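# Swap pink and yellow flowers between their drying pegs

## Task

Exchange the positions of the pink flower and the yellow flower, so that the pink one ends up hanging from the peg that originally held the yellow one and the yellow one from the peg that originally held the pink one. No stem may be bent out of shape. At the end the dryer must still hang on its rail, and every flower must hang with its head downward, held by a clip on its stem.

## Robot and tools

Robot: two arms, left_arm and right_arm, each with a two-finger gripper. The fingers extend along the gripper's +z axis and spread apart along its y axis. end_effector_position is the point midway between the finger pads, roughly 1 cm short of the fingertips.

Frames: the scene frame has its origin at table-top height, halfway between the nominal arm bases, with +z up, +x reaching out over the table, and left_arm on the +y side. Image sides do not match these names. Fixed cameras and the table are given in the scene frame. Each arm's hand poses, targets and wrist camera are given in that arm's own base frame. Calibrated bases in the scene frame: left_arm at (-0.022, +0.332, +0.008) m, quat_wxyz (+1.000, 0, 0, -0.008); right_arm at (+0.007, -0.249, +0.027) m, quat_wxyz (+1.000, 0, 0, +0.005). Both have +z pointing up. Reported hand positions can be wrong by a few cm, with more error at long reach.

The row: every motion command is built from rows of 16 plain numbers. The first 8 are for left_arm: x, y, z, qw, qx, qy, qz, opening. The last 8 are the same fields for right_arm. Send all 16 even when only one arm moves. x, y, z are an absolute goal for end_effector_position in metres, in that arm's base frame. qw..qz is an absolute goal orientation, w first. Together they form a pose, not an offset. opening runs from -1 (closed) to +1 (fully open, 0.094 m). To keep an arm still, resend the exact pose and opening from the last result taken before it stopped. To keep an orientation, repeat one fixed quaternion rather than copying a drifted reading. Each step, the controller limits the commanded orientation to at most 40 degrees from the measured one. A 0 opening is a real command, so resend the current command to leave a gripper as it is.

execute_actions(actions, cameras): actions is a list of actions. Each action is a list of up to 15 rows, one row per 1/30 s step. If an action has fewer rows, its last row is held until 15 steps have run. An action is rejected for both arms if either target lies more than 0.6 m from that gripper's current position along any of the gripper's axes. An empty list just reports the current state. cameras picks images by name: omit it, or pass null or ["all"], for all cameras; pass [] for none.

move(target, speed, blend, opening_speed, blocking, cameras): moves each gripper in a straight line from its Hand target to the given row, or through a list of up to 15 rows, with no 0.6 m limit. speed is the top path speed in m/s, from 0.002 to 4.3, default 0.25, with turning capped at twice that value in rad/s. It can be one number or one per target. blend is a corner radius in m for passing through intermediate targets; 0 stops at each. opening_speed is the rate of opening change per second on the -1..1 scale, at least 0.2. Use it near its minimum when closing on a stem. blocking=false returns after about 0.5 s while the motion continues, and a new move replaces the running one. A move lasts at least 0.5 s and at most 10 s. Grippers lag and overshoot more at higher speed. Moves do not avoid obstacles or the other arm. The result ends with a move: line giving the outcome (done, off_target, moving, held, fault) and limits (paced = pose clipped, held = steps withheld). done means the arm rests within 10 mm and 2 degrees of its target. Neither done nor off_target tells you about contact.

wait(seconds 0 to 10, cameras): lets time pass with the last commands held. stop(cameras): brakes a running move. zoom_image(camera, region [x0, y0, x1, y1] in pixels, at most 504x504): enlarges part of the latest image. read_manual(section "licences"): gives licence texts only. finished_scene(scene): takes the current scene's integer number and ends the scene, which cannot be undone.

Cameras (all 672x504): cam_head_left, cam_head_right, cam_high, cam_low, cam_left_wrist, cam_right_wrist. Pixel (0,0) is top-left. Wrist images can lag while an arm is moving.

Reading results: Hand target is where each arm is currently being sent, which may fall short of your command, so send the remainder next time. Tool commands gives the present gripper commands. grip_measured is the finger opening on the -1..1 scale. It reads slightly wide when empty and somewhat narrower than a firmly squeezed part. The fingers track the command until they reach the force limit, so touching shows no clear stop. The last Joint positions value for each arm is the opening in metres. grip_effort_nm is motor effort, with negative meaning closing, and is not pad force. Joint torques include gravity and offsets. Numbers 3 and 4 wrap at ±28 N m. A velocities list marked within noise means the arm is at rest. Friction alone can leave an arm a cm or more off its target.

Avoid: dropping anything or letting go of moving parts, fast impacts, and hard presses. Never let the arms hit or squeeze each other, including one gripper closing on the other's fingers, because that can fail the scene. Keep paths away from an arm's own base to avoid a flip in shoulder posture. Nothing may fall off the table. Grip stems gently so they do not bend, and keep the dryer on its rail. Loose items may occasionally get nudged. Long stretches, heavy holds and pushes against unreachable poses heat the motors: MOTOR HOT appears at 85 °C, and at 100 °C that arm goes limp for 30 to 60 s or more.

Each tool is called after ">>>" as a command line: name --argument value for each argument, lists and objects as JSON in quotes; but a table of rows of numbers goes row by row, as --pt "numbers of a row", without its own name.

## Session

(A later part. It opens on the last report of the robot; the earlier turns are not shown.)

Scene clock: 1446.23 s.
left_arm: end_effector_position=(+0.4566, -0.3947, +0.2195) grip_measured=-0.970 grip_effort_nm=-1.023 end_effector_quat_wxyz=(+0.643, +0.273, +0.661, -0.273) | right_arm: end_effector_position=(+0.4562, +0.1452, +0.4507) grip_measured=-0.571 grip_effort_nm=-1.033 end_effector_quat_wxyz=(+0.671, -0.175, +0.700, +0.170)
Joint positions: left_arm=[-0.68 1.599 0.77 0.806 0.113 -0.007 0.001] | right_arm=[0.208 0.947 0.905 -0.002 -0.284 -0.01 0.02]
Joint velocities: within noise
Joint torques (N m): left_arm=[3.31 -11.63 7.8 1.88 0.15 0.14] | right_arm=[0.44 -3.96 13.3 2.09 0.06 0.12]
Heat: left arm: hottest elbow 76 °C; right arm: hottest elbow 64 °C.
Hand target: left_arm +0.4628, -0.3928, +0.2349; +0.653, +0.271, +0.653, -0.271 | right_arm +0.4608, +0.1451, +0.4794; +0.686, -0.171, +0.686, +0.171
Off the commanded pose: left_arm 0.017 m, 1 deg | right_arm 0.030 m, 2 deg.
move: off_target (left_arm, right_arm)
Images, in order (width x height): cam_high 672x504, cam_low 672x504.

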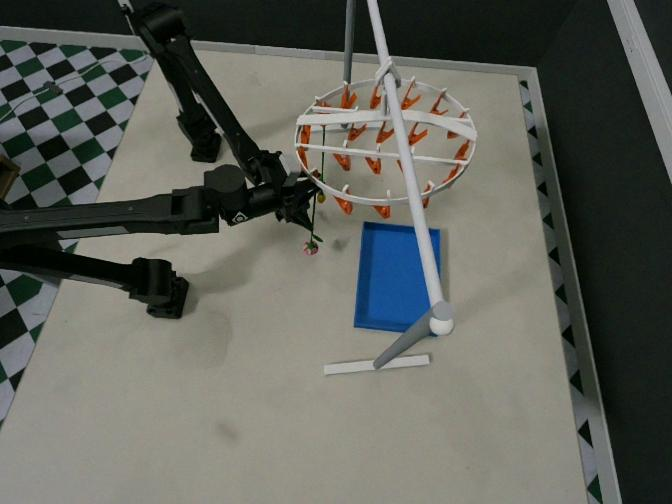

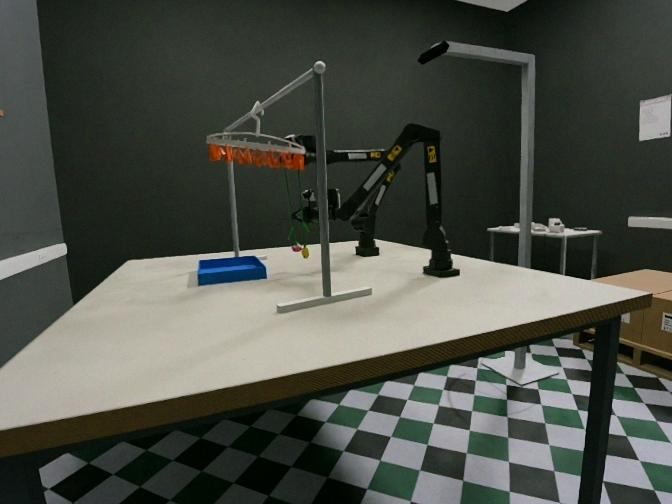

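>>> move --pt "0.4635 -0.389 0.262 0.653 0.271 0.653 -0.271 -0.97 0.4625 0.1455 0.480 0.6861 -0.1711 0.6861 0.1711 -0.62" --speed 0.06 --cameras '["cam_high","cam_low"]'

>>> zoom_image --camera "cam_high" --region '[280, 160, 350, 230]'

>>> zoom_image --camera "cam_low" --region '[260, 140, 310, 190]'

Scene clock: 1450.93 s.
left_arm: end_effector_position=(+0.4528, -0.3887, +0.2348) grip_measured=-0.968 grip_effort_nm=-1.004 end_effector_quat_wxyz=(+0.636, +0.276, +0.668, -0.272) | right_arm: end_effector_position=(+0.4562, +0.1452, +0.4507) grip_measured=-0.571 grip_effort_nm=-1.028 end_effector_quat_wxyz=(+0.671, -0.175, +0.700, +0.170)
Joint positions: left_arm=[-0.674 1.537 0.77 0.723 0.121 -0.007 0.002] | right_arm=[0.208 0.947 0.905 -0.002 -0.284 -0.01 0.02]
Joint velocities: within noise
Joint torques (N m): left_arm=[3.43 -11.46 9.42 1.84 0.15 0.14] | right_arm=[0.56 -4.31 13.29 2.11 0.06 0.13]
Heat: left arm: hottest elbow 75 °C; right arm: hottest elbow 64 °C.
Hand target: left_arm +0.4627, -0.3883, +0.2620; +0.653, +0.271, +0.653, -0.271 | right_arm +0.4608, +0.1451, +0.4794; +0.686, -0.171, +0.686, +0.171
Off the commanded pose: left_arm 0.029 m, 3 deg | right_arm 0.030 m, 2 deg.
move: off_target (left_arm, right_arm)
Images, in order (width x height): cam_high 672x504, cam_low 672x504.

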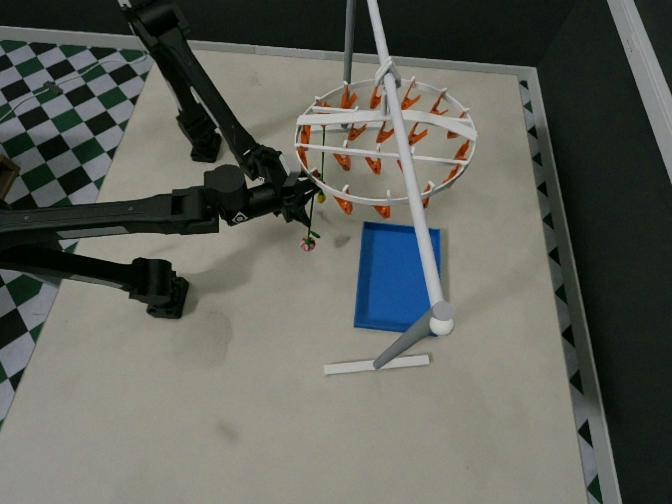

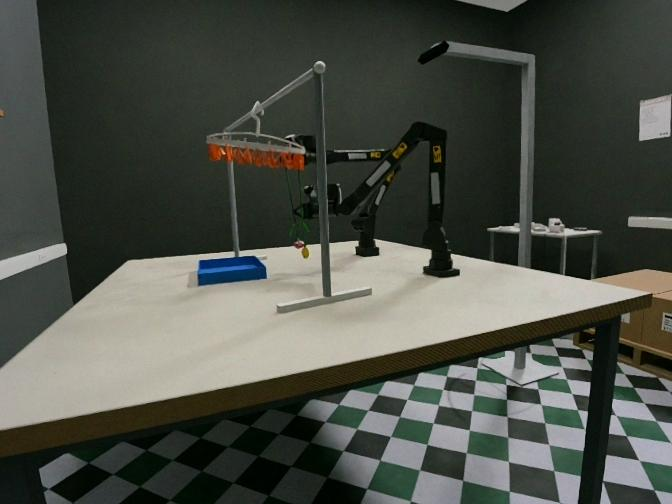

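Scaled by 7.200 from the camera's 672x504 image, which has a finer 960x720 frame.

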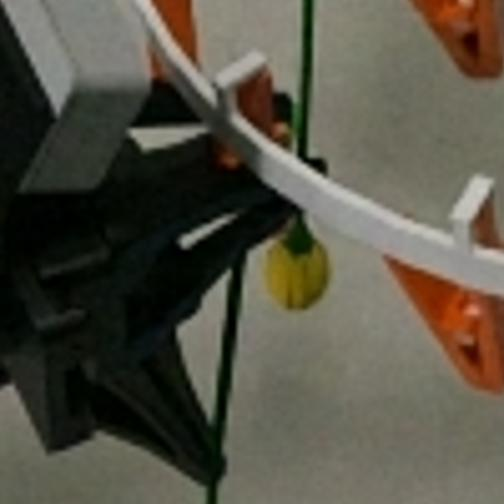

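Scaled by 10.080 from the camera's 672x504 image, which has a finer 960x720 frame.

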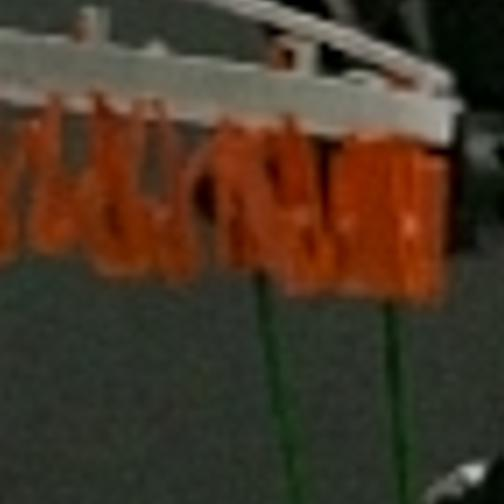

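>>> move --pt "0.470 -0.398 0.252 0.653 0.271 0.653 -0.271 -0.97 0.4625 0.1455 0.480 0.6861 -0.1711 0.6861 0.1711 -0.62" --speed 0.06 --cameras '["cam_low"]'

>>> zoom_image --camera "cam_low" --region '[260, 140, 310, 190]'

Scene clock: 1457.73 s.
left_arm: end_effector_position=(+0.4540, -0.3895, +0.2269) grip_measured=-0.962 grip_effort_nm=-0.886 end_effector_quat_wxyz=(+0.631, +0.277, +0.673, -0.270) | right_arm: end_effector_position=(+0.4562, +0.1452, +0.4507) grip_measured=-0.571 grip_effort_nm=-1.028 end_effector_quat_wxyz=(+0.671, -0.175, +0.700, +0.170)
Joint positions: left_arm=[-0.674 1.551 0.77 0.723 0.12 -0.007 0.002] | right_arm=[0.208 0.947 0.905 -0.002 -0.284 -0.01 0.02]
Joint velocities: within noise
Joint torques (N m): left_arm=[2.9 -9.41 10.52 2.88 -0.07 0.13] | right_arm=[0.38 -3.96 13.29 2.09 0.06 0.13]
Heat: left arm: hottest elbow 76 °C; right arm: hottest elbow 64 °C.
Hand target: left_arm +0.4685, -0.3966, +0.2520; +0.653, +0.271, +0.653, -0.271 | right_arm +0.4608, +0.1451, +0.4794; +0.686, -0.171, +0.686, +0.171
Off the commanded pose: left_arm 0.031 m, 3 deg | right_arm 0.030 m, 2 deg.
move: off_target (left_arm, right_arm)
Images, in order (width x height): cam_low 672x504.

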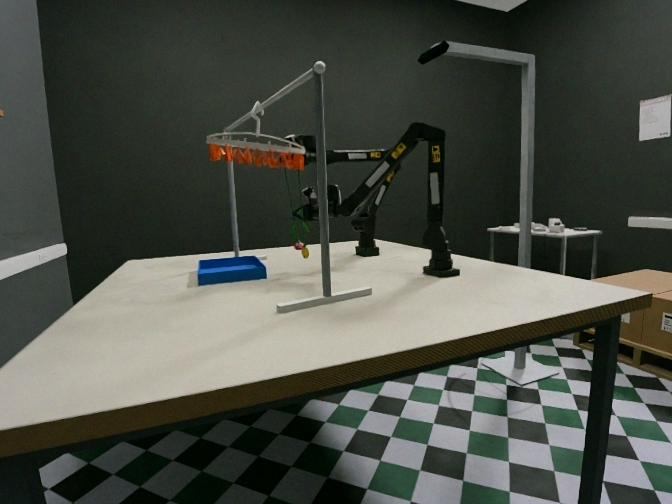

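Scaled by 10.080 from the camera's 672x504 image, which has a finer 960x720 frame.

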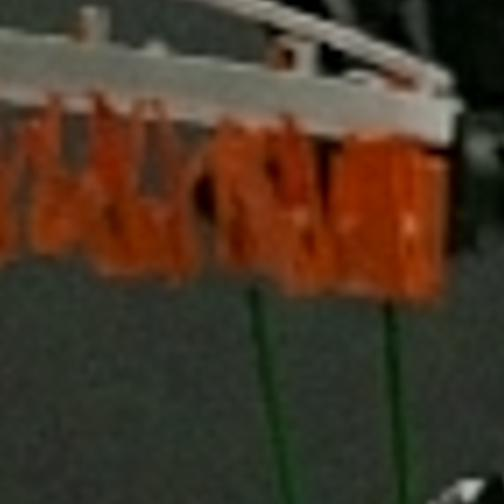

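>>> move --pt "0.471 -0.3985 0.270 0.653 0.271 0.653 -0.271 -0.97 0.4625 0.1455 0.480 0.6861 -0.1711 0.6861 0.1711 -0.62" --speed 0.06 --cameras '["cam_low","cam_left_wrist"]'

>>> zoom_image --camera "cam_low" --region '[260, 140, 310, 190]'

Scene clock: 1461.80 s.
left_arm: end_effector_position=(+0.4578, -0.3925, +0.2308) grip_measured=-0.968 grip_effort_nm=-0.999 end_effector_quat_wxyz=(+0.628, +0.277, +0.675, -0.269) | right_arm: end_effector_position=(+0.4562, +0.1452, +0.4507) grip_measured=-0.571 grip_effort_nm=-1.033 end_effector_quat_wxyz=(+0.671, -0.175, +0.700, +0.170)
Joint positions: left_arm=[-0.674 1.549 0.789 0.694 0.12 -0.007 0.001] | right_arm=[0.208 0.947 0.905 -0.002 -0.284 -0.01 0.02]
Joint velocities: within noise
Joint torques (N m): left_arm=[2.9 -11.99 10.76 1.77 -0.04 0.13] | right_arm=[0.32 -4.19 13.27 2.14 0.06 0.13]
Heat: left arm: hottest elbow 76 °C; right arm: hottest elbow 64 °C.
Hand target: left_arm +0.4691, -0.3969, +0.2702; +0.653, +0.271, +0.653, -0.271 | right_arm +0.4608, +0.1451, +0.4794; +0.686, -0.171, +0.686, +0.171
Off the commanded pose: left_arm 0.042 m, 4 deg | right_arm 0.030 m, 2 deg.
move: off_target (left_arm, right_arm)
camera_calibration:
cam_left_wrist: T_world_to_cam=[[-0.709641, -0.704563, 0.000929638, 0.0480336], [-0.338748, 0.340032, -0.877285, 0.529783], [0.617786, -0.622872, -0.47997, -0.326051], [0, 0, 0, 1]] pos_world=[0.414979, -0.349388, 0.308231]
Images, in order (width x height): cam_low 672x504, cam_left_wrist 672x504.

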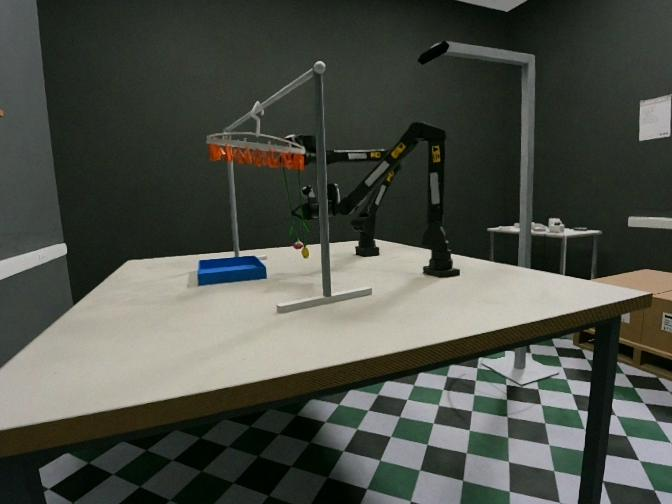

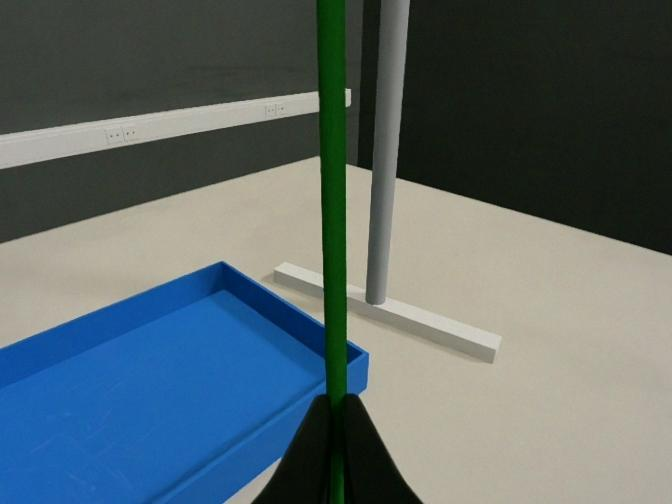

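Scaled by 10.080 from the camera's 672x504 image, which has a finer 960x720 frame.

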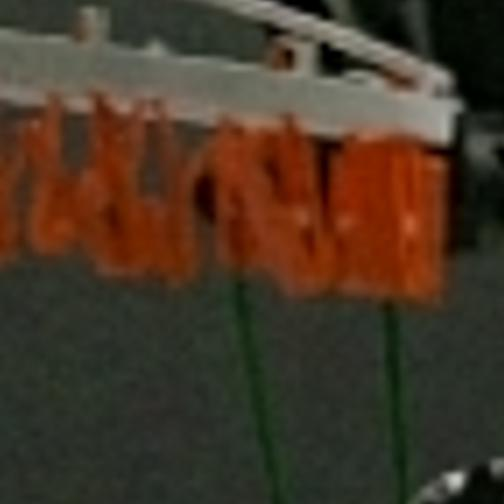

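>>> move --pt "0.464 -0.394 0.288 0.653 0.271 0.653 -0.271 -0.97 0.4625 0.1455 0.480 0.6861 -0.1711 0.6861 0.1711 -0.62" --speed 0.06 --cameras '["cam_low"]'

>>> zoom_image --camera "cam_low" --region '[260, 140, 310, 190]'

Scene clock: 1464.87 s.
left_arm: end_effector_position=(+0.4537, -0.3889, +0.2402) grip_measured=-0.965 grip_effort_nm=-0.955 end_effector_quat_wxyz=(+0.622, +0.279, +0.682, -0.266) | right_arm: end_effector_position=(+0.4566, +0.1451, +0.4545) grip_measured=-0.571 grip_effort_nm=-1.033 end_effector_quat_wxyz=(+0.673, -0.175, +0.698, +0.169)
Joint positions: left_arm=[-0.674 1.507 0.789 0.632 0.119 -0.007 0.002] | right_arm=[0.208 0.948 0.911 -0.002 -0.283 -0.01 0.02]
Joint velocities: within noise
Joint torques (N m): left_arm=[2.84 -12.51 10.77 2.24 -0.06 0.14] | right_arm=[0.5 -4.01 12.9 2.15 0.02 0.12]
Heat: left arm: hottest elbow 75 °C; right arm: hottest elbow 64 °C.
Hand target: left_arm +0.4619, -0.3923, +0.2879; +0.653, +0.271, +0.653, -0.271 | right_arm +0.4613, +0.1452, +0.4795; +0.686, -0.171, +0.686, +0.171
Off the commanded pose: left_arm 0.049 m, 5 deg | right_arm 0.026 m, 2 deg.
move: off_target (left_arm, right_arm)
Images, in order (width x height): cam_low 672x504.

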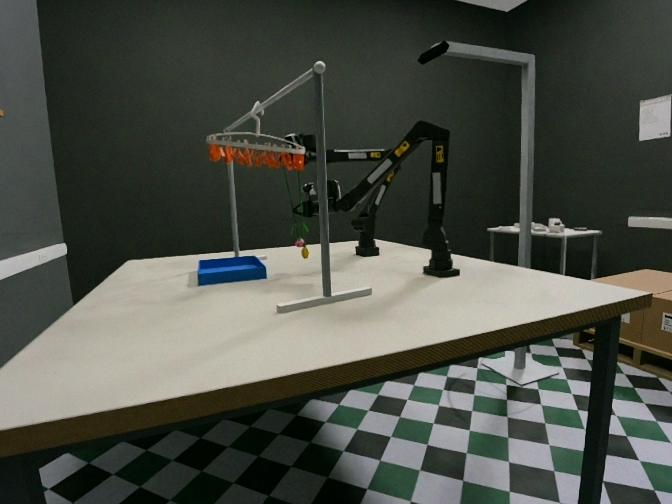

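Scaled by 10.080 from the camera's 672x504 image, which has a finer 960x720 frame.

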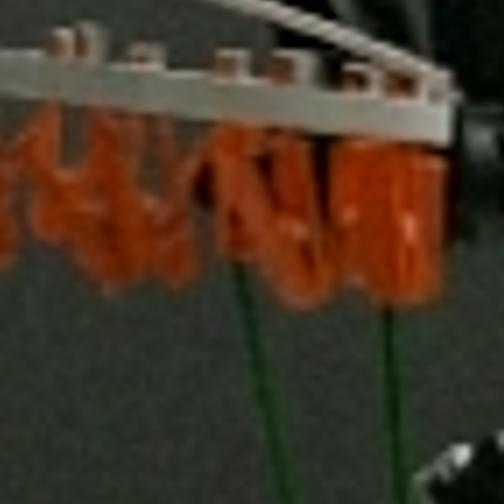

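>>> move --pt "0.462 -0.390 0.205 0.6757 0.261 0.6301 -0.2799 -0.97 0.4625 0.1455 0.480 0.6861 -0.1711 0.6861 0.1711 -0.62" --pt "0.463 -0.394 0.235 0.6757 0.261 0.6301 -0.2799 -0.97 0.4625 0.1455 0.480 0.6861 -0.1711 0.6861 0.1711 -0.62" --speed 0.08 --cameras '["cam_low"]'

>>> zoom_image --camera "cam_low" --region '[260, 140, 310, 190]'

Scene clock: 1473.50 s.
left_arm: end_effector_position=(+0.4570, -0.3909, +0.2135) grip_measured=-0.967 grip_effort_nm=-0.979 end_effector_quat_wxyz=(+0.663, +0.266, +0.642, -0.278) | right_arm: end_effector_position=(+0.4573, +0.1452, +0.4593) grip_measured=-0.571 grip_effort_nm=-1.033 end_effector_quat_wxyz=(+0.676, -0.175, +0.695, +0.169)
Joint positions: left_arm=[-0.674 1.644 0.749 0.929 0.116 -0.007 0.002] | right_arm=[0.208 0.949 0.919 0 -0.283 -0.01 0.02]
Joint velocities: within noise
Joint torques (N m): left_arm=[2.73 -12.1 8.02 1.72 -0.08 0.04] | right_arm=[0.44 -4.01 12.42 2.02 0.01 0.12]
Heat: left arm: hottest elbow 74 °C; right arm: hottest elbow 64 °C.
Hand target: left_arm +0.4625, -0.3935, +0.2351; +0.676, +0.261, +0.630, -0.280 | right_arm +0.4617, +0.1453, +0.4797; +0.686, -0.171, +0.686, +0.171
Off the commanded pose: left_arm 0.023 m, 2 deg | right_arm 0.021 m, 2 deg.
move: off_target (left_arm, right_arm)
Images, in order (width x height): cam_low 672x504.

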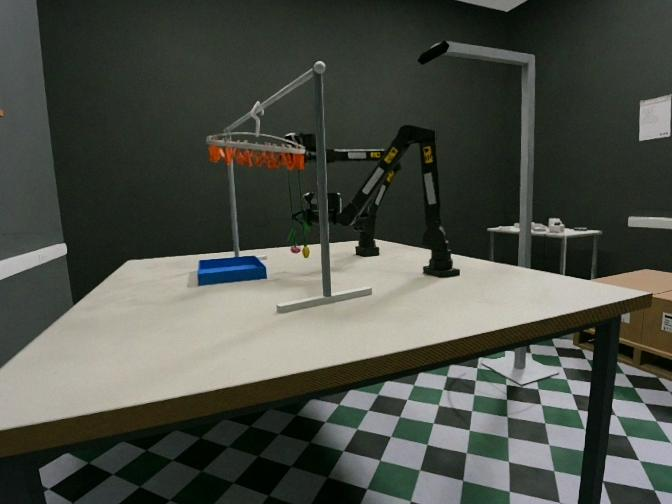

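Scaled by 10.080 from the camera's 672x504 image, which has a finer 960x720 frame.

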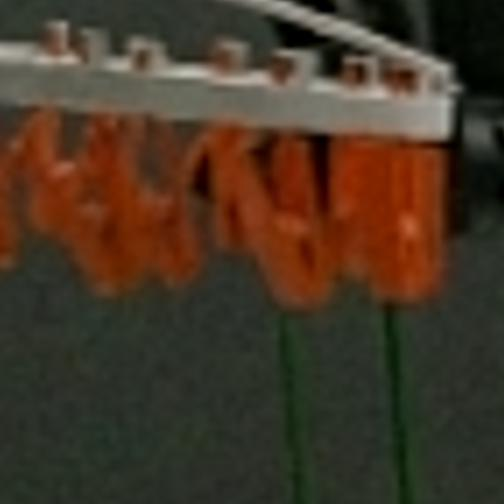

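>>> move --pt "0.464 -0.396 0.250 0.6646 0.2658 0.6418 -0.2753 -0.97 0.4625 0.1455 0.458 0.6861 -0.1711 0.6861 0.1711 -0.62" --speed 0.06 --cameras '["cam_low","cam_high","cam_right_wrist"]'

>>> zoom_image --camera "cam_low" --region '[260, 140, 310, 190]'

Scene clock: 1477.17 s.
left_arm: end_effector_position=(+0.4540, -0.3880, +0.2168) grip_measured=-0.962 grip_effort_nm=-0.926 end_effector_quat_wxyz=(+0.644, +0.271, +0.662, -0.271) | right_arm: end_effector_position=(+0.4589, +0.1455, +0.4638) grip_measured=-0.571 grip_effort_nm=-1.033 end_effector_quat_wxyz=(+0.687, -0.175, +0.685, +0.168)
Joint positions: left_arm=[-0.674 1.592 0.749 0.82 0.113 -0.007 0.002] | right_arm=[0.208 0.954 0.915 0.039 -0.283 -0.01 0.02]
Joint velocities: within noise
Joint torques (N m): left_arm=[2.49 -11.93 9.77 1.76 -0.07 0.09] | right_arm=[0.56 -4.31 8.75 2.78 0.04 0.12]
Heat: left arm: hottest elbow 73 °C; right arm: hottest elbow 65 °C.
Hand target: left_arm +0.4626, -0.3947, +0.2502; +0.665, +0.266, +0.642, -0.275 | right_arm +0.4624, +0.1455, +0.4581; +0.686, -0.171, +0.686, +0.171
Off the commanded pose: left_arm 0.036 m, 3 deg | right_arm 0.007 m, 1 deg.
move: off_target (left_arm)
camera_calibration:
cam_right_wrist: T_world_to_cam=[[0.47644, -0.879001, 0.0190418, -0.100708], [-0.356663, -0.213026, -0.909622, 0.657738], [0.803614, 0.426589, -0.415001, -0.151451], [0, 0, 0, 1]] pos_world=[0.40428, 0.1162, 0.537358]
Images, in order (width x height): cam_high 672x504, cam_low 672x504, cam_right_wrist 672x504.

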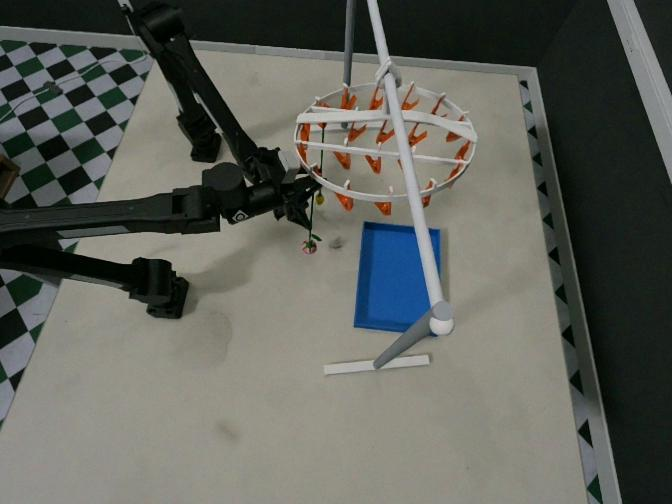

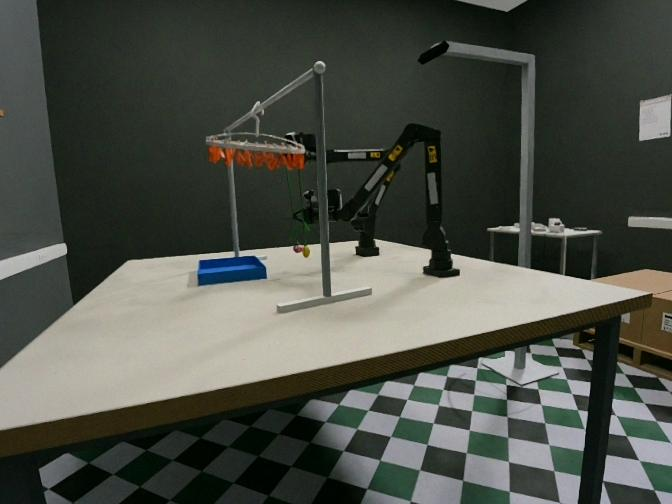

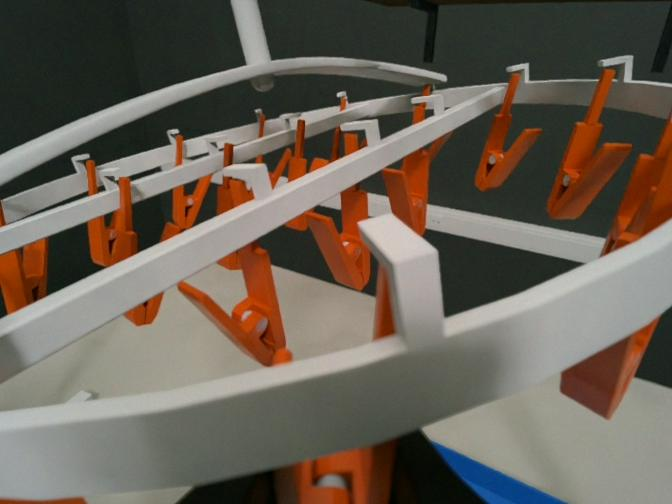

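Scaled by 10.080 from the camera's 672x504 image, which has a finer 960x720 frame.

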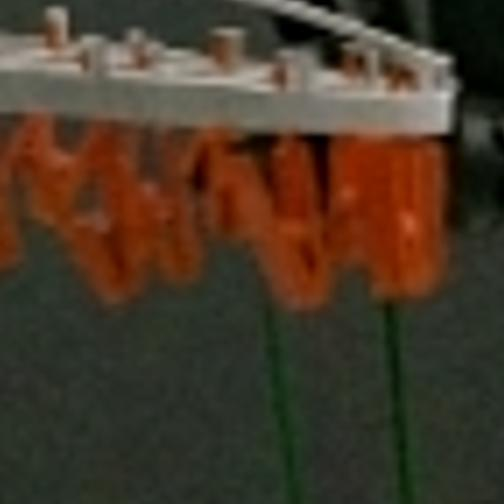

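>>> move --pt "0.464 -0.396 0.250 0.6646 0.2658 0.6418 -0.2753 -0.97 0.4595 0.1445 0.444 0.6861 -0.1711 0.6861 0.1711 -0.62" --speed 0.06 --cameras '["cam_low","cam_high","cam_right_wrist"]'

>>> zoom_image --camera "cam_low" --region '[260, 140, 310, 190]'

>>> zoom_image --camera "cam_high" --region '[280, 160, 350, 230]'

Scene clock: 1481.50 s.
left_arm: end_effector_position=(+0.4540, -0.3880, +0.2167) grip_measured=-0.968 grip_effort_nm=-0.994 end_effector_quat_wxyz=(+0.644, +0.271, +0.662, -0.271) | right_arm: end_effector_position=(+0.4580, +0.1453, +0.4483) grip_measured=-0.571 grip_effort_nm=-1.033 end_effector_quat_wxyz=(+0.686, -0.175, +0.686, +0.168)
Joint positions: left_arm=[-0.674 1.592 0.749 0.82 0.113 -0.007 0.002] | right_arm=[0.208 0.954 0.876 0.075 -0.283 -0.01 0.02]
Joint velocities: within noise
Joint torques (N m): left_arm=[2.49 -11.87 9.76 1.8 -0.06 0.09] | right_arm=[0.5 -4.72 8.59 2.78 -0.01 0.12]
Heat: left arm: hottest elbow 72 °C; right arm: hottest elbow 65 °C.
Hand target: left_arm +0.4626, -0.3947, +0.2501; +0.665, +0.266, +0.642, -0.275 | right_arm +0.4595, +0.1445, +0.4438; +0.686, -0.171, +0.686, +0.171
Off the commanded pose: left_arm 0.036 m, 3 deg | right_arm 0.005 m, 1 deg.
move: off_target (left_arm)
camera_calibration:
cam_right_wrist: T_world_to_cam=[[0.476494, -0.878992, 0.0180514, -0.0997246], [-0.359789, -0.213691, -0.908233, 0.644197], [0.802188, 0.426273, -0.418074, -0.15506], [0, 0, 0, 1]] pos_world=[0.403681, 0.1161, 0.522054]
Images, in order (width x height): cam_high 672x504, cam_low 672x504, cam_right_wrist 672x504.

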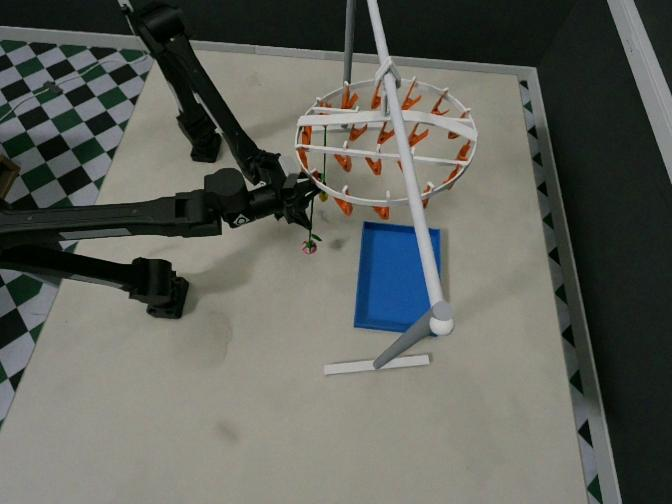

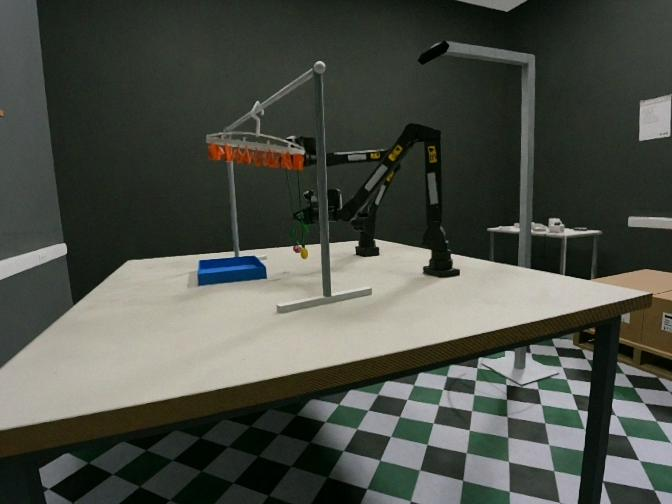

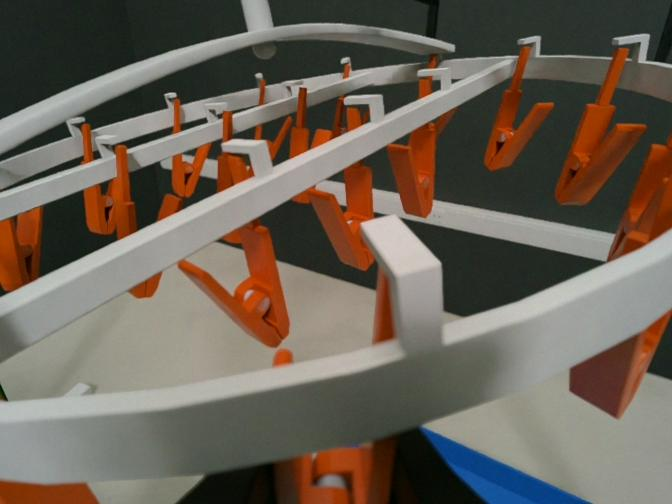

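Scaled by 10.080 from the camera's 672x504 image, which has a finer 960x720 frame.

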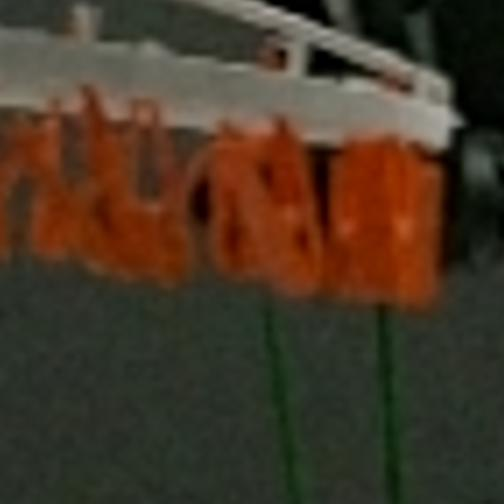

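Scaled by 7.200 from the camera's 672x504 image, which has a finer 960x720 frame.

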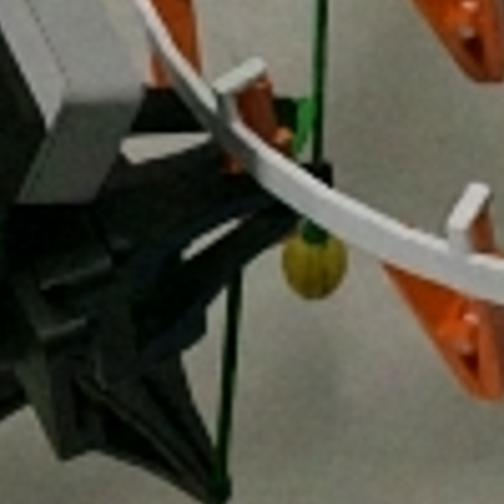

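>>> move --pt "0.473 -0.4065 0.255 0.6646 0.2658 0.6418 -0.2753 -0.97 0.4595 0.1445 0.444 0.6861 -0.1711 0.6861 0.1711 -0.62" --speed 0.06 --cameras '["cam_low"]'

>>> zoom_image --camera "cam_low" --region '[260, 140, 310, 190]'

Scene clock: 1486.03 s.
left_arm: end_effector_position=(+0.4631, -0.3941, +0.2304) grip_measured=-0.962 grip_effort_nm=-0.735 end_effector_quat_wxyz=(+0.650, +0.268, +0.657, -0.271) | right_arm: end_effector_position=(+0.4580, +0.1453, +0.4484) grip_measured=-0.571 grip_effort_nm=-1.033 end_effector_quat_wxyz=(+0.686, -0.175, +0.686, +0.168)
Joint positions: left_arm=[-0.674 1.592 0.788 0.796 0.108 -0.007 0.002] | right_arm=[0.208 0.954 0.876 0.075 -0.283 -0.01 0.02]
Joint velocities: left_arm=[-0.005 -0.005 0.007 -0.012 0.007 -0.022 0.005] | right_arm=[within noise]
Joint torques (N m): left_arm=[2.08 -10.7 10.32 1.84 -0.07 0.09] | right_arm=[0.38 -4.66 8.58 2.71 -0.01 0.12]
Heat: left arm: hottest elbow 72 °C; right arm: hottest elbow 64 °C.
Hand target: left_arm +0.4717, -0.4053, +0.2550; +0.665, +0.266, +0.642, -0.275 | right_arm +0.4595, +0.1445, +0.4438; +0.686, -0.171, +0.686, +0.171
Off the commanded pose: left_arm 0.029 m, 2 deg | right_arm 0.005 m, 1 deg.
move: off_target (left_arm)
Images, in order (width x height): cam_low 672x504.

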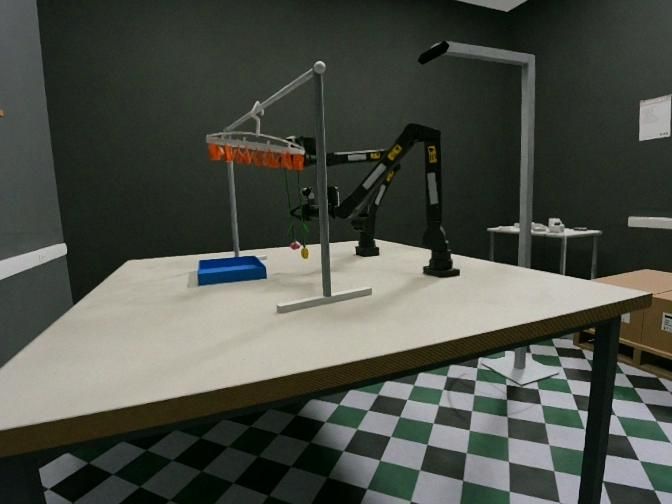

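Scaled by 10.080 from the camera's 672x504 image, which has a finer 960x720 frame.

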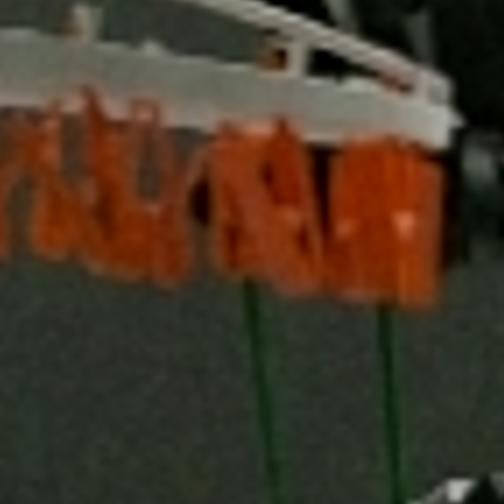

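>>> move --pt "0.474 -0.4075 0.268 0.6646 0.2658 0.6418 -0.2753 -0.97 0.4595 0.1445 0.444 0.6861 -0.1711 0.6861 0.1711 -0.62" --speed 0.06 --cameras '["cam_low"]'

>>> zoom_image --camera "cam_low" --region '[260, 140, 310, 190]'

Scene clock: 1492.20 s.
left_arm: end_effector_position=(+0.4658, -0.3961, +0.2297) grip_measured=-0.965 grip_effort_nm=-0.960 end_effector_quat_wxyz=(+0.643, +0.270, +0.665, -0.269) | right_arm: end_effector_position=(+0.4580, +0.1453, +0.4484) grip_measured=-0.571 grip_effort_nm=-1.033 end_effector_quat_wxyz=(+0.686, -0.175, +0.686, +0.168)
Joint positions: left_arm=[-0.674 1.589 0.802 0.758 0.108 -0.007 0.002] | right_arm=[0.208 0.954 0.876 0.075 -0.283 -0.01 0.02]
Joint velocities: within noise
Joint torques (N m): left_arm=[2.14 -12.34 10.5 1.77 -0.06 0.09] | right_arm=[0.44 -4.6 8.55 2.77 -0.02 0.14]
Heat: left arm: hottest elbow 72 °C; right arm: hottest elbow 63 °C.
Hand target: left_arm +0.4722, -0.4059, +0.2682; +0.665, +0.266, +0.642, -0.275 | right_arm +0.4595, +0.1445, +0.4438; +0.686, -0.171, +0.686, +0.171
Off the commanded pose: left_arm 0.041 m, 4 deg | right_arm 0.005 m, 1 deg.
move: off_target (left_arm)
Images, in order (width x height): cam_low 672x504.

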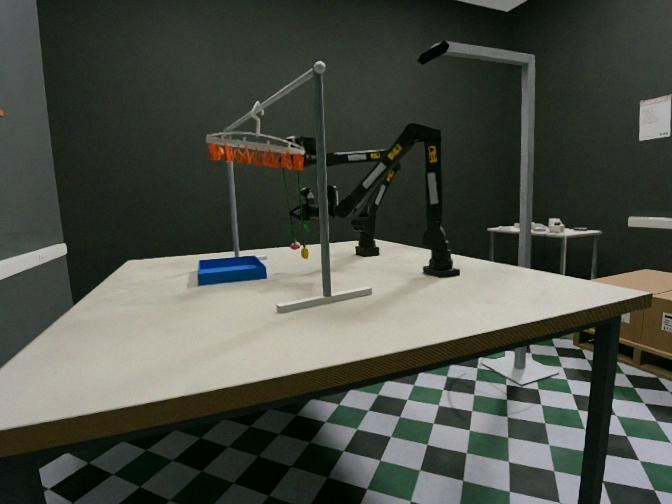

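Scaled by 10.080 from the camera's 672x504 image, which has a finer 960x720 frame.

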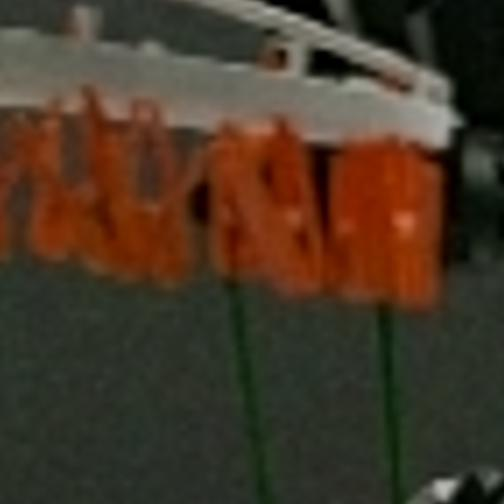

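>>> move --target '[0.474,-0.4075,0.225,0.6646,0.2658,0.6418,-0.2753,-0.97,0.4595,0.1445,0.444,0.6861,-0.1711,0.6861,0.1711,-0.62]' --speed 0.1 --cameras '["cam_low"]'

>>> zoom_image --camera "cam_low" --region '[260, 140, 310, 190]'

Scene clock: 1508.20 s.
left_arm: end_effector_position=(+0.4709, -0.4001, +0.2138) grip_measured=-0.964 grip_effort_nm=-0.945 end_effector_quat_wxyz=(+0.652, +0.267, +0.655, -0.271) | right_arm: end_effector_position=(+0.4580, +0.1453, +0.4494) grip_measured=-0.571 grip_effort_nm=-1.033 end_effector_quat_wxyz=(+0.687, -0.175, +0.684, +0.168)
Joint positions: left_arm=[-0.674 1.655 0.802 0.851 0.107 -0.007 0.002] | right_arm=[0.208 0.954 0.876 0.079 -0.283 -0.01 0.02]
Joint velocities: within noise
Joint torques (N m): left_arm=[2.08 -10.52 7.9 3.25 -0.07 0.09] | right_arm=[0.38 -4.6 8.54 2.56 -0.01 0.13]
Heat: left arm: hottest elbow 75 °C; right arm: hottest elbow 61 °C.
Hand target: left_arm +0.4737, -0.4072, +0.2250; +0.664, +0.266, +0.642, -0.275 | right_arm +0.4595, +0.1445, +0.4438; +0.686, -0.171, +0.686, +0.171
Off the commanded pose: left_arm 0.014 m, 2 deg | right_arm 0.006 m, 1 deg.
move: off_target (left_arm)
Images, in order (width x height): cam_low 672x504.

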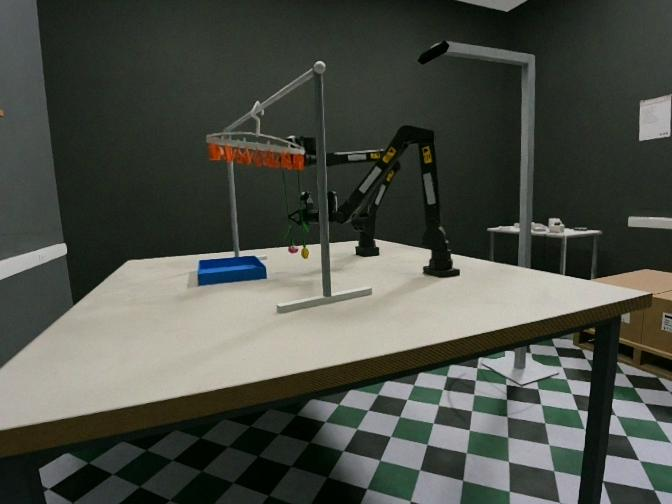

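Scaled by 10.080 from the camera's 672x504 image, which has a finer 960x720 frame.

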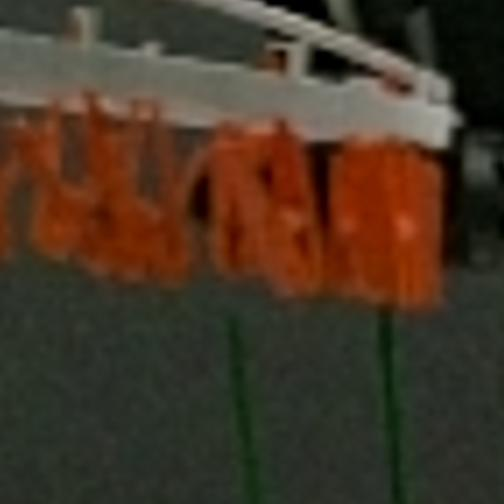

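>>> move --target '[0.4715,-0.4065,0.252,0.6646,0.2658,0.6418,-0.2753,-0.97,0.4595,0.1445,0.444,0.6861,-0.1711,0.6861,0.1711,-0.62]' --speed 0.1 --cameras '["cam_low", "cam_high"]'

>>> zoom_image --camera "cam_low" --region '[260, 140, 310, 190]'

>>> zoom_image --camera "cam_high" --region '[280, 160, 350, 230]'

Scene clock: 1519.70 s.
left_arm: end_effector_position=(+0.4682, -0.3977, +0.2265) grip_measured=-0.963 grip_effort_nm=-0.921 end_effector_quat_wxyz=(+0.651, +0.267, +0.657, -0.270) | right_arm: end_effector_position=(+0.4580, +0.1453, +0.4494) grip_measured=-0.571 grip_effort_nm=-1.028 end_effector_quat_wxyz=(+0.687, -0.175, +0.684, +0.168)
Joint positions: left_arm=[-0.674 1.615 0.802 0.806 0.106 -0.007 0.002] | right_arm=[0.208 0.954 0.876 0.079 -0.283 -0.01 0.02]
Joint velocities: within noise
Joint torques (N m): left_arm=[1.9 -12.22 9.01 1.73 -0.07 0.1] | right_arm=[0.38 -4.54 8.58 2.58 0 0.13]
Heat: left arm: hottest elbow 74 °C; right arm: hottest elbow 60 °C.
Hand target: left_arm +0.4708, -0.4058, +0.2522; +0.665, +0.266, +0.642, -0.275 | right_arm +0.4595, +0.1445, +0.4438; +0.686, -0.171, +0.686, +0.171
Off the commanded pose: left_arm 0.027 m, 2 deg | right_arm 0.006 m, 1 deg.
move: off_target (left_arm)
Images, in order (width x height): cam_high 672x504, cam_low 672x504.

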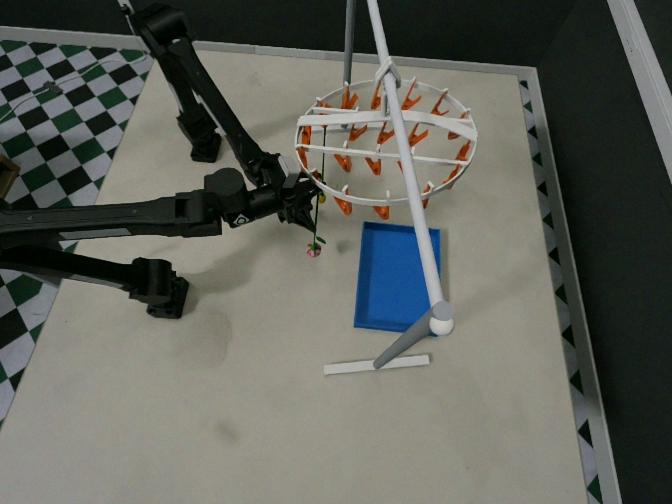

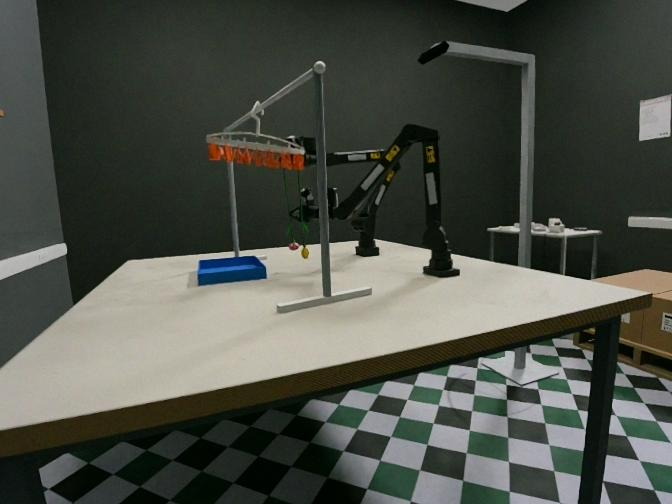

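Scaled by 10.080 from the camera's 672x504 image, which has a finer 960x720 frame.

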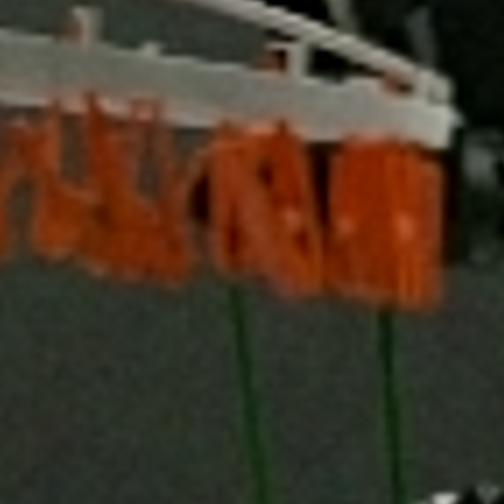

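Scaled by 7.200 from the camera's 672x504 image, which has a finer 960x720 frame.

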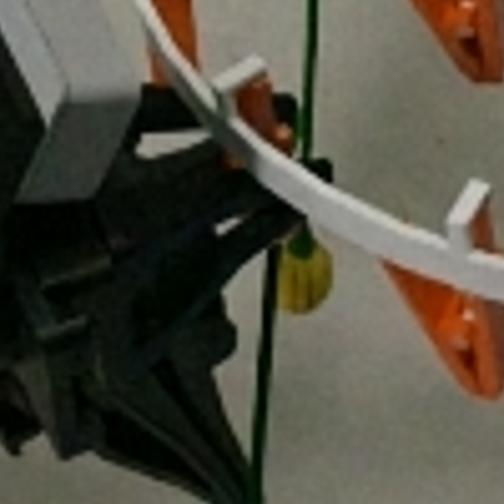

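>>> move --target '[0.4665,-0.4030,0.255,0.6646,0.2658,0.6418,-0.2753,-0.97,0.4595,0.1445,0.444,0.6861,-0.1711,0.6861,0.1711,-0.62]' --speed 0.1 --cameras '["cam_low"]'

>>> zoom_image --camera "cam_low" --region '[260, 140, 310, 190]'

Scene clock: 1523.37 s.
left_arm: end_effector_position=(+0.4671, -0.3966, +0.2342) grip_measured=-0.970 grip_effort_nm=-1.018 end_effector_quat_wxyz=(+0.654, +0.266, +0.654, -0.271) | right_arm: end_effector_position=(+0.4580, +0.1453, +0.4494) grip_measured=-0.571 grip_effort_nm=-1.028 end_effector_quat_wxyz=(+0.687, -0.175, +0.684, +0.168)
Joint positions: left_arm=[-0.674 1.6 0.802 0.801 0.105 -0.007 0.001] | right_arm=[0.208 0.954 0.876 0.079 -0.283 -0.01 0.02]
Joint velocities: within noise
Joint torques (N m): left_arm=[1.85 -12.4 8.17 1.91 -0.07 0.09] | right_arm=[0.32 -4.42 8.61 2.55 0 0.13]
Heat: left arm: hottest elbow 74 °C; right arm: hottest elbow 59 °C.
Hand target: left_arm +0.4662, -0.4026, +0.2552; +0.665, +0.266, +0.642, -0.275 | right_arm +0.4595, +0.1445, +0.4438; +0.686, -0.171, +0.686, +0.171
Off the commanded pose: left_arm 0.022 m, 2 deg | right_arm 0.006 m, 1 deg.
move: off_target (left_arm)
Images, in order (width x height): cam_low 672x504.

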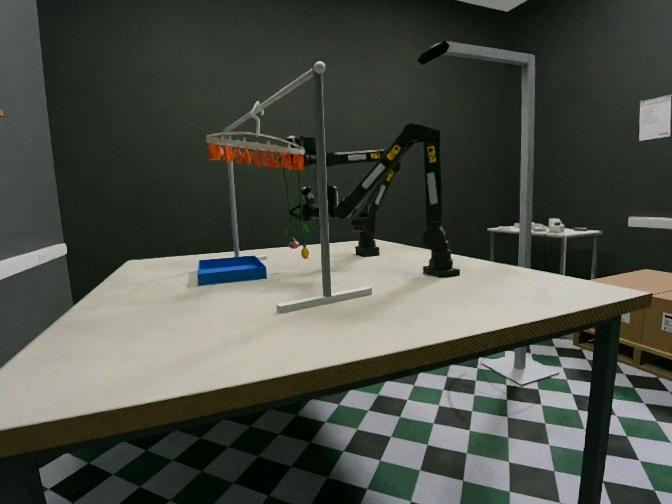

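Scaled by 10.080 from the camera's 672x504 image, which has a finer 960x720 frame.

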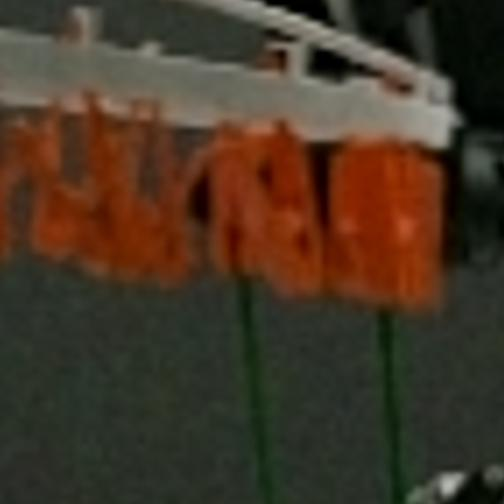

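>>> move --target '[0.4655,-0.4030,0.267,0.6646,0.2658,0.6418,-0.2753,-0.97,0.4595,0.1445,0.444,0.6861,-0.1711,0.6861,0.1711,-0.62]' --speed 0.1 --cameras '["cam_low"]'

>>> zoom_image --camera "cam_low" --region '[260, 140, 310, 190]'

Scene clock: 1526.97 s.
left_arm: end_effector_position=(+0.4650, -0.3946, +0.2418) grip_measured=-0.963 grip_effort_nm=-0.930 end_effector_quat_wxyz=(+0.652, +0.266, +0.657, -0.270) | right_arm: end_effector_position=(+0.4580, +0.1453, +0.4494) grip_measured=-0.571 grip_effort_nm=-1.033 end_effector_quat_wxyz=(+0.687, -0.175, +0.684, +0.168)
Joint positions: left_arm=[-0.674 1.572 0.802 0.765 0.103 -0.007 0.002] | right_arm=[0.208 0.954 0.876 0.079 -0.283 -0.01 0.02]
Joint velocities: within noise
Joint torques (N m): left_arm=[1.79 -12.1 8.94 1.76 -0.07 0.09] | right_arm=[0.38 -4.6 8.58 2.55 -0.02 0.12]
Heat: left arm: hottest elbow 74 °C; right arm: hottest elbow 59 °C.
Hand target: left_arm +0.4650, -0.4024, +0.2671; +0.665, +0.266, +0.642, -0.275 | right_arm +0.4595, +0.1445, +0.4438; +0.686, -0.171, +0.686, +0.171
Off the commanded pose: left_arm 0.027 m, 2 deg | right_arm 0.006 m, 1 deg.
move: off_target (left_arm)
Images, in order (width x height): cam_low 672x504.

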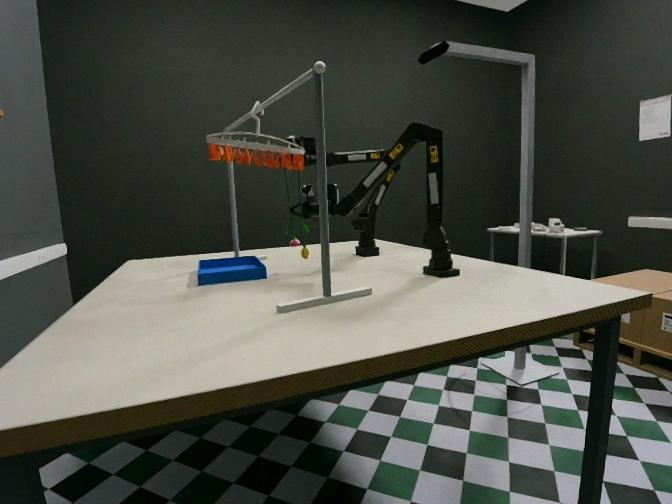

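Scaled by 10.080 from the camera's 672x504 image, which has a finer 960x720 frame.

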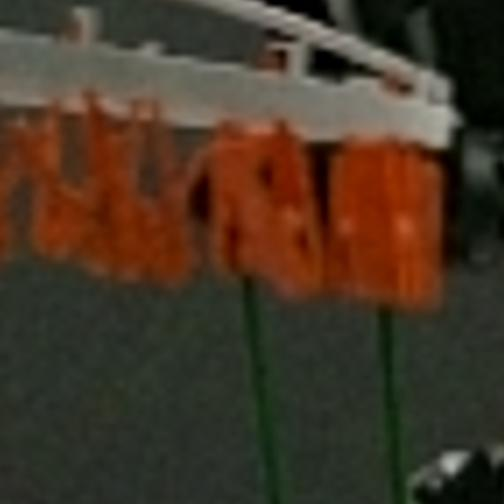

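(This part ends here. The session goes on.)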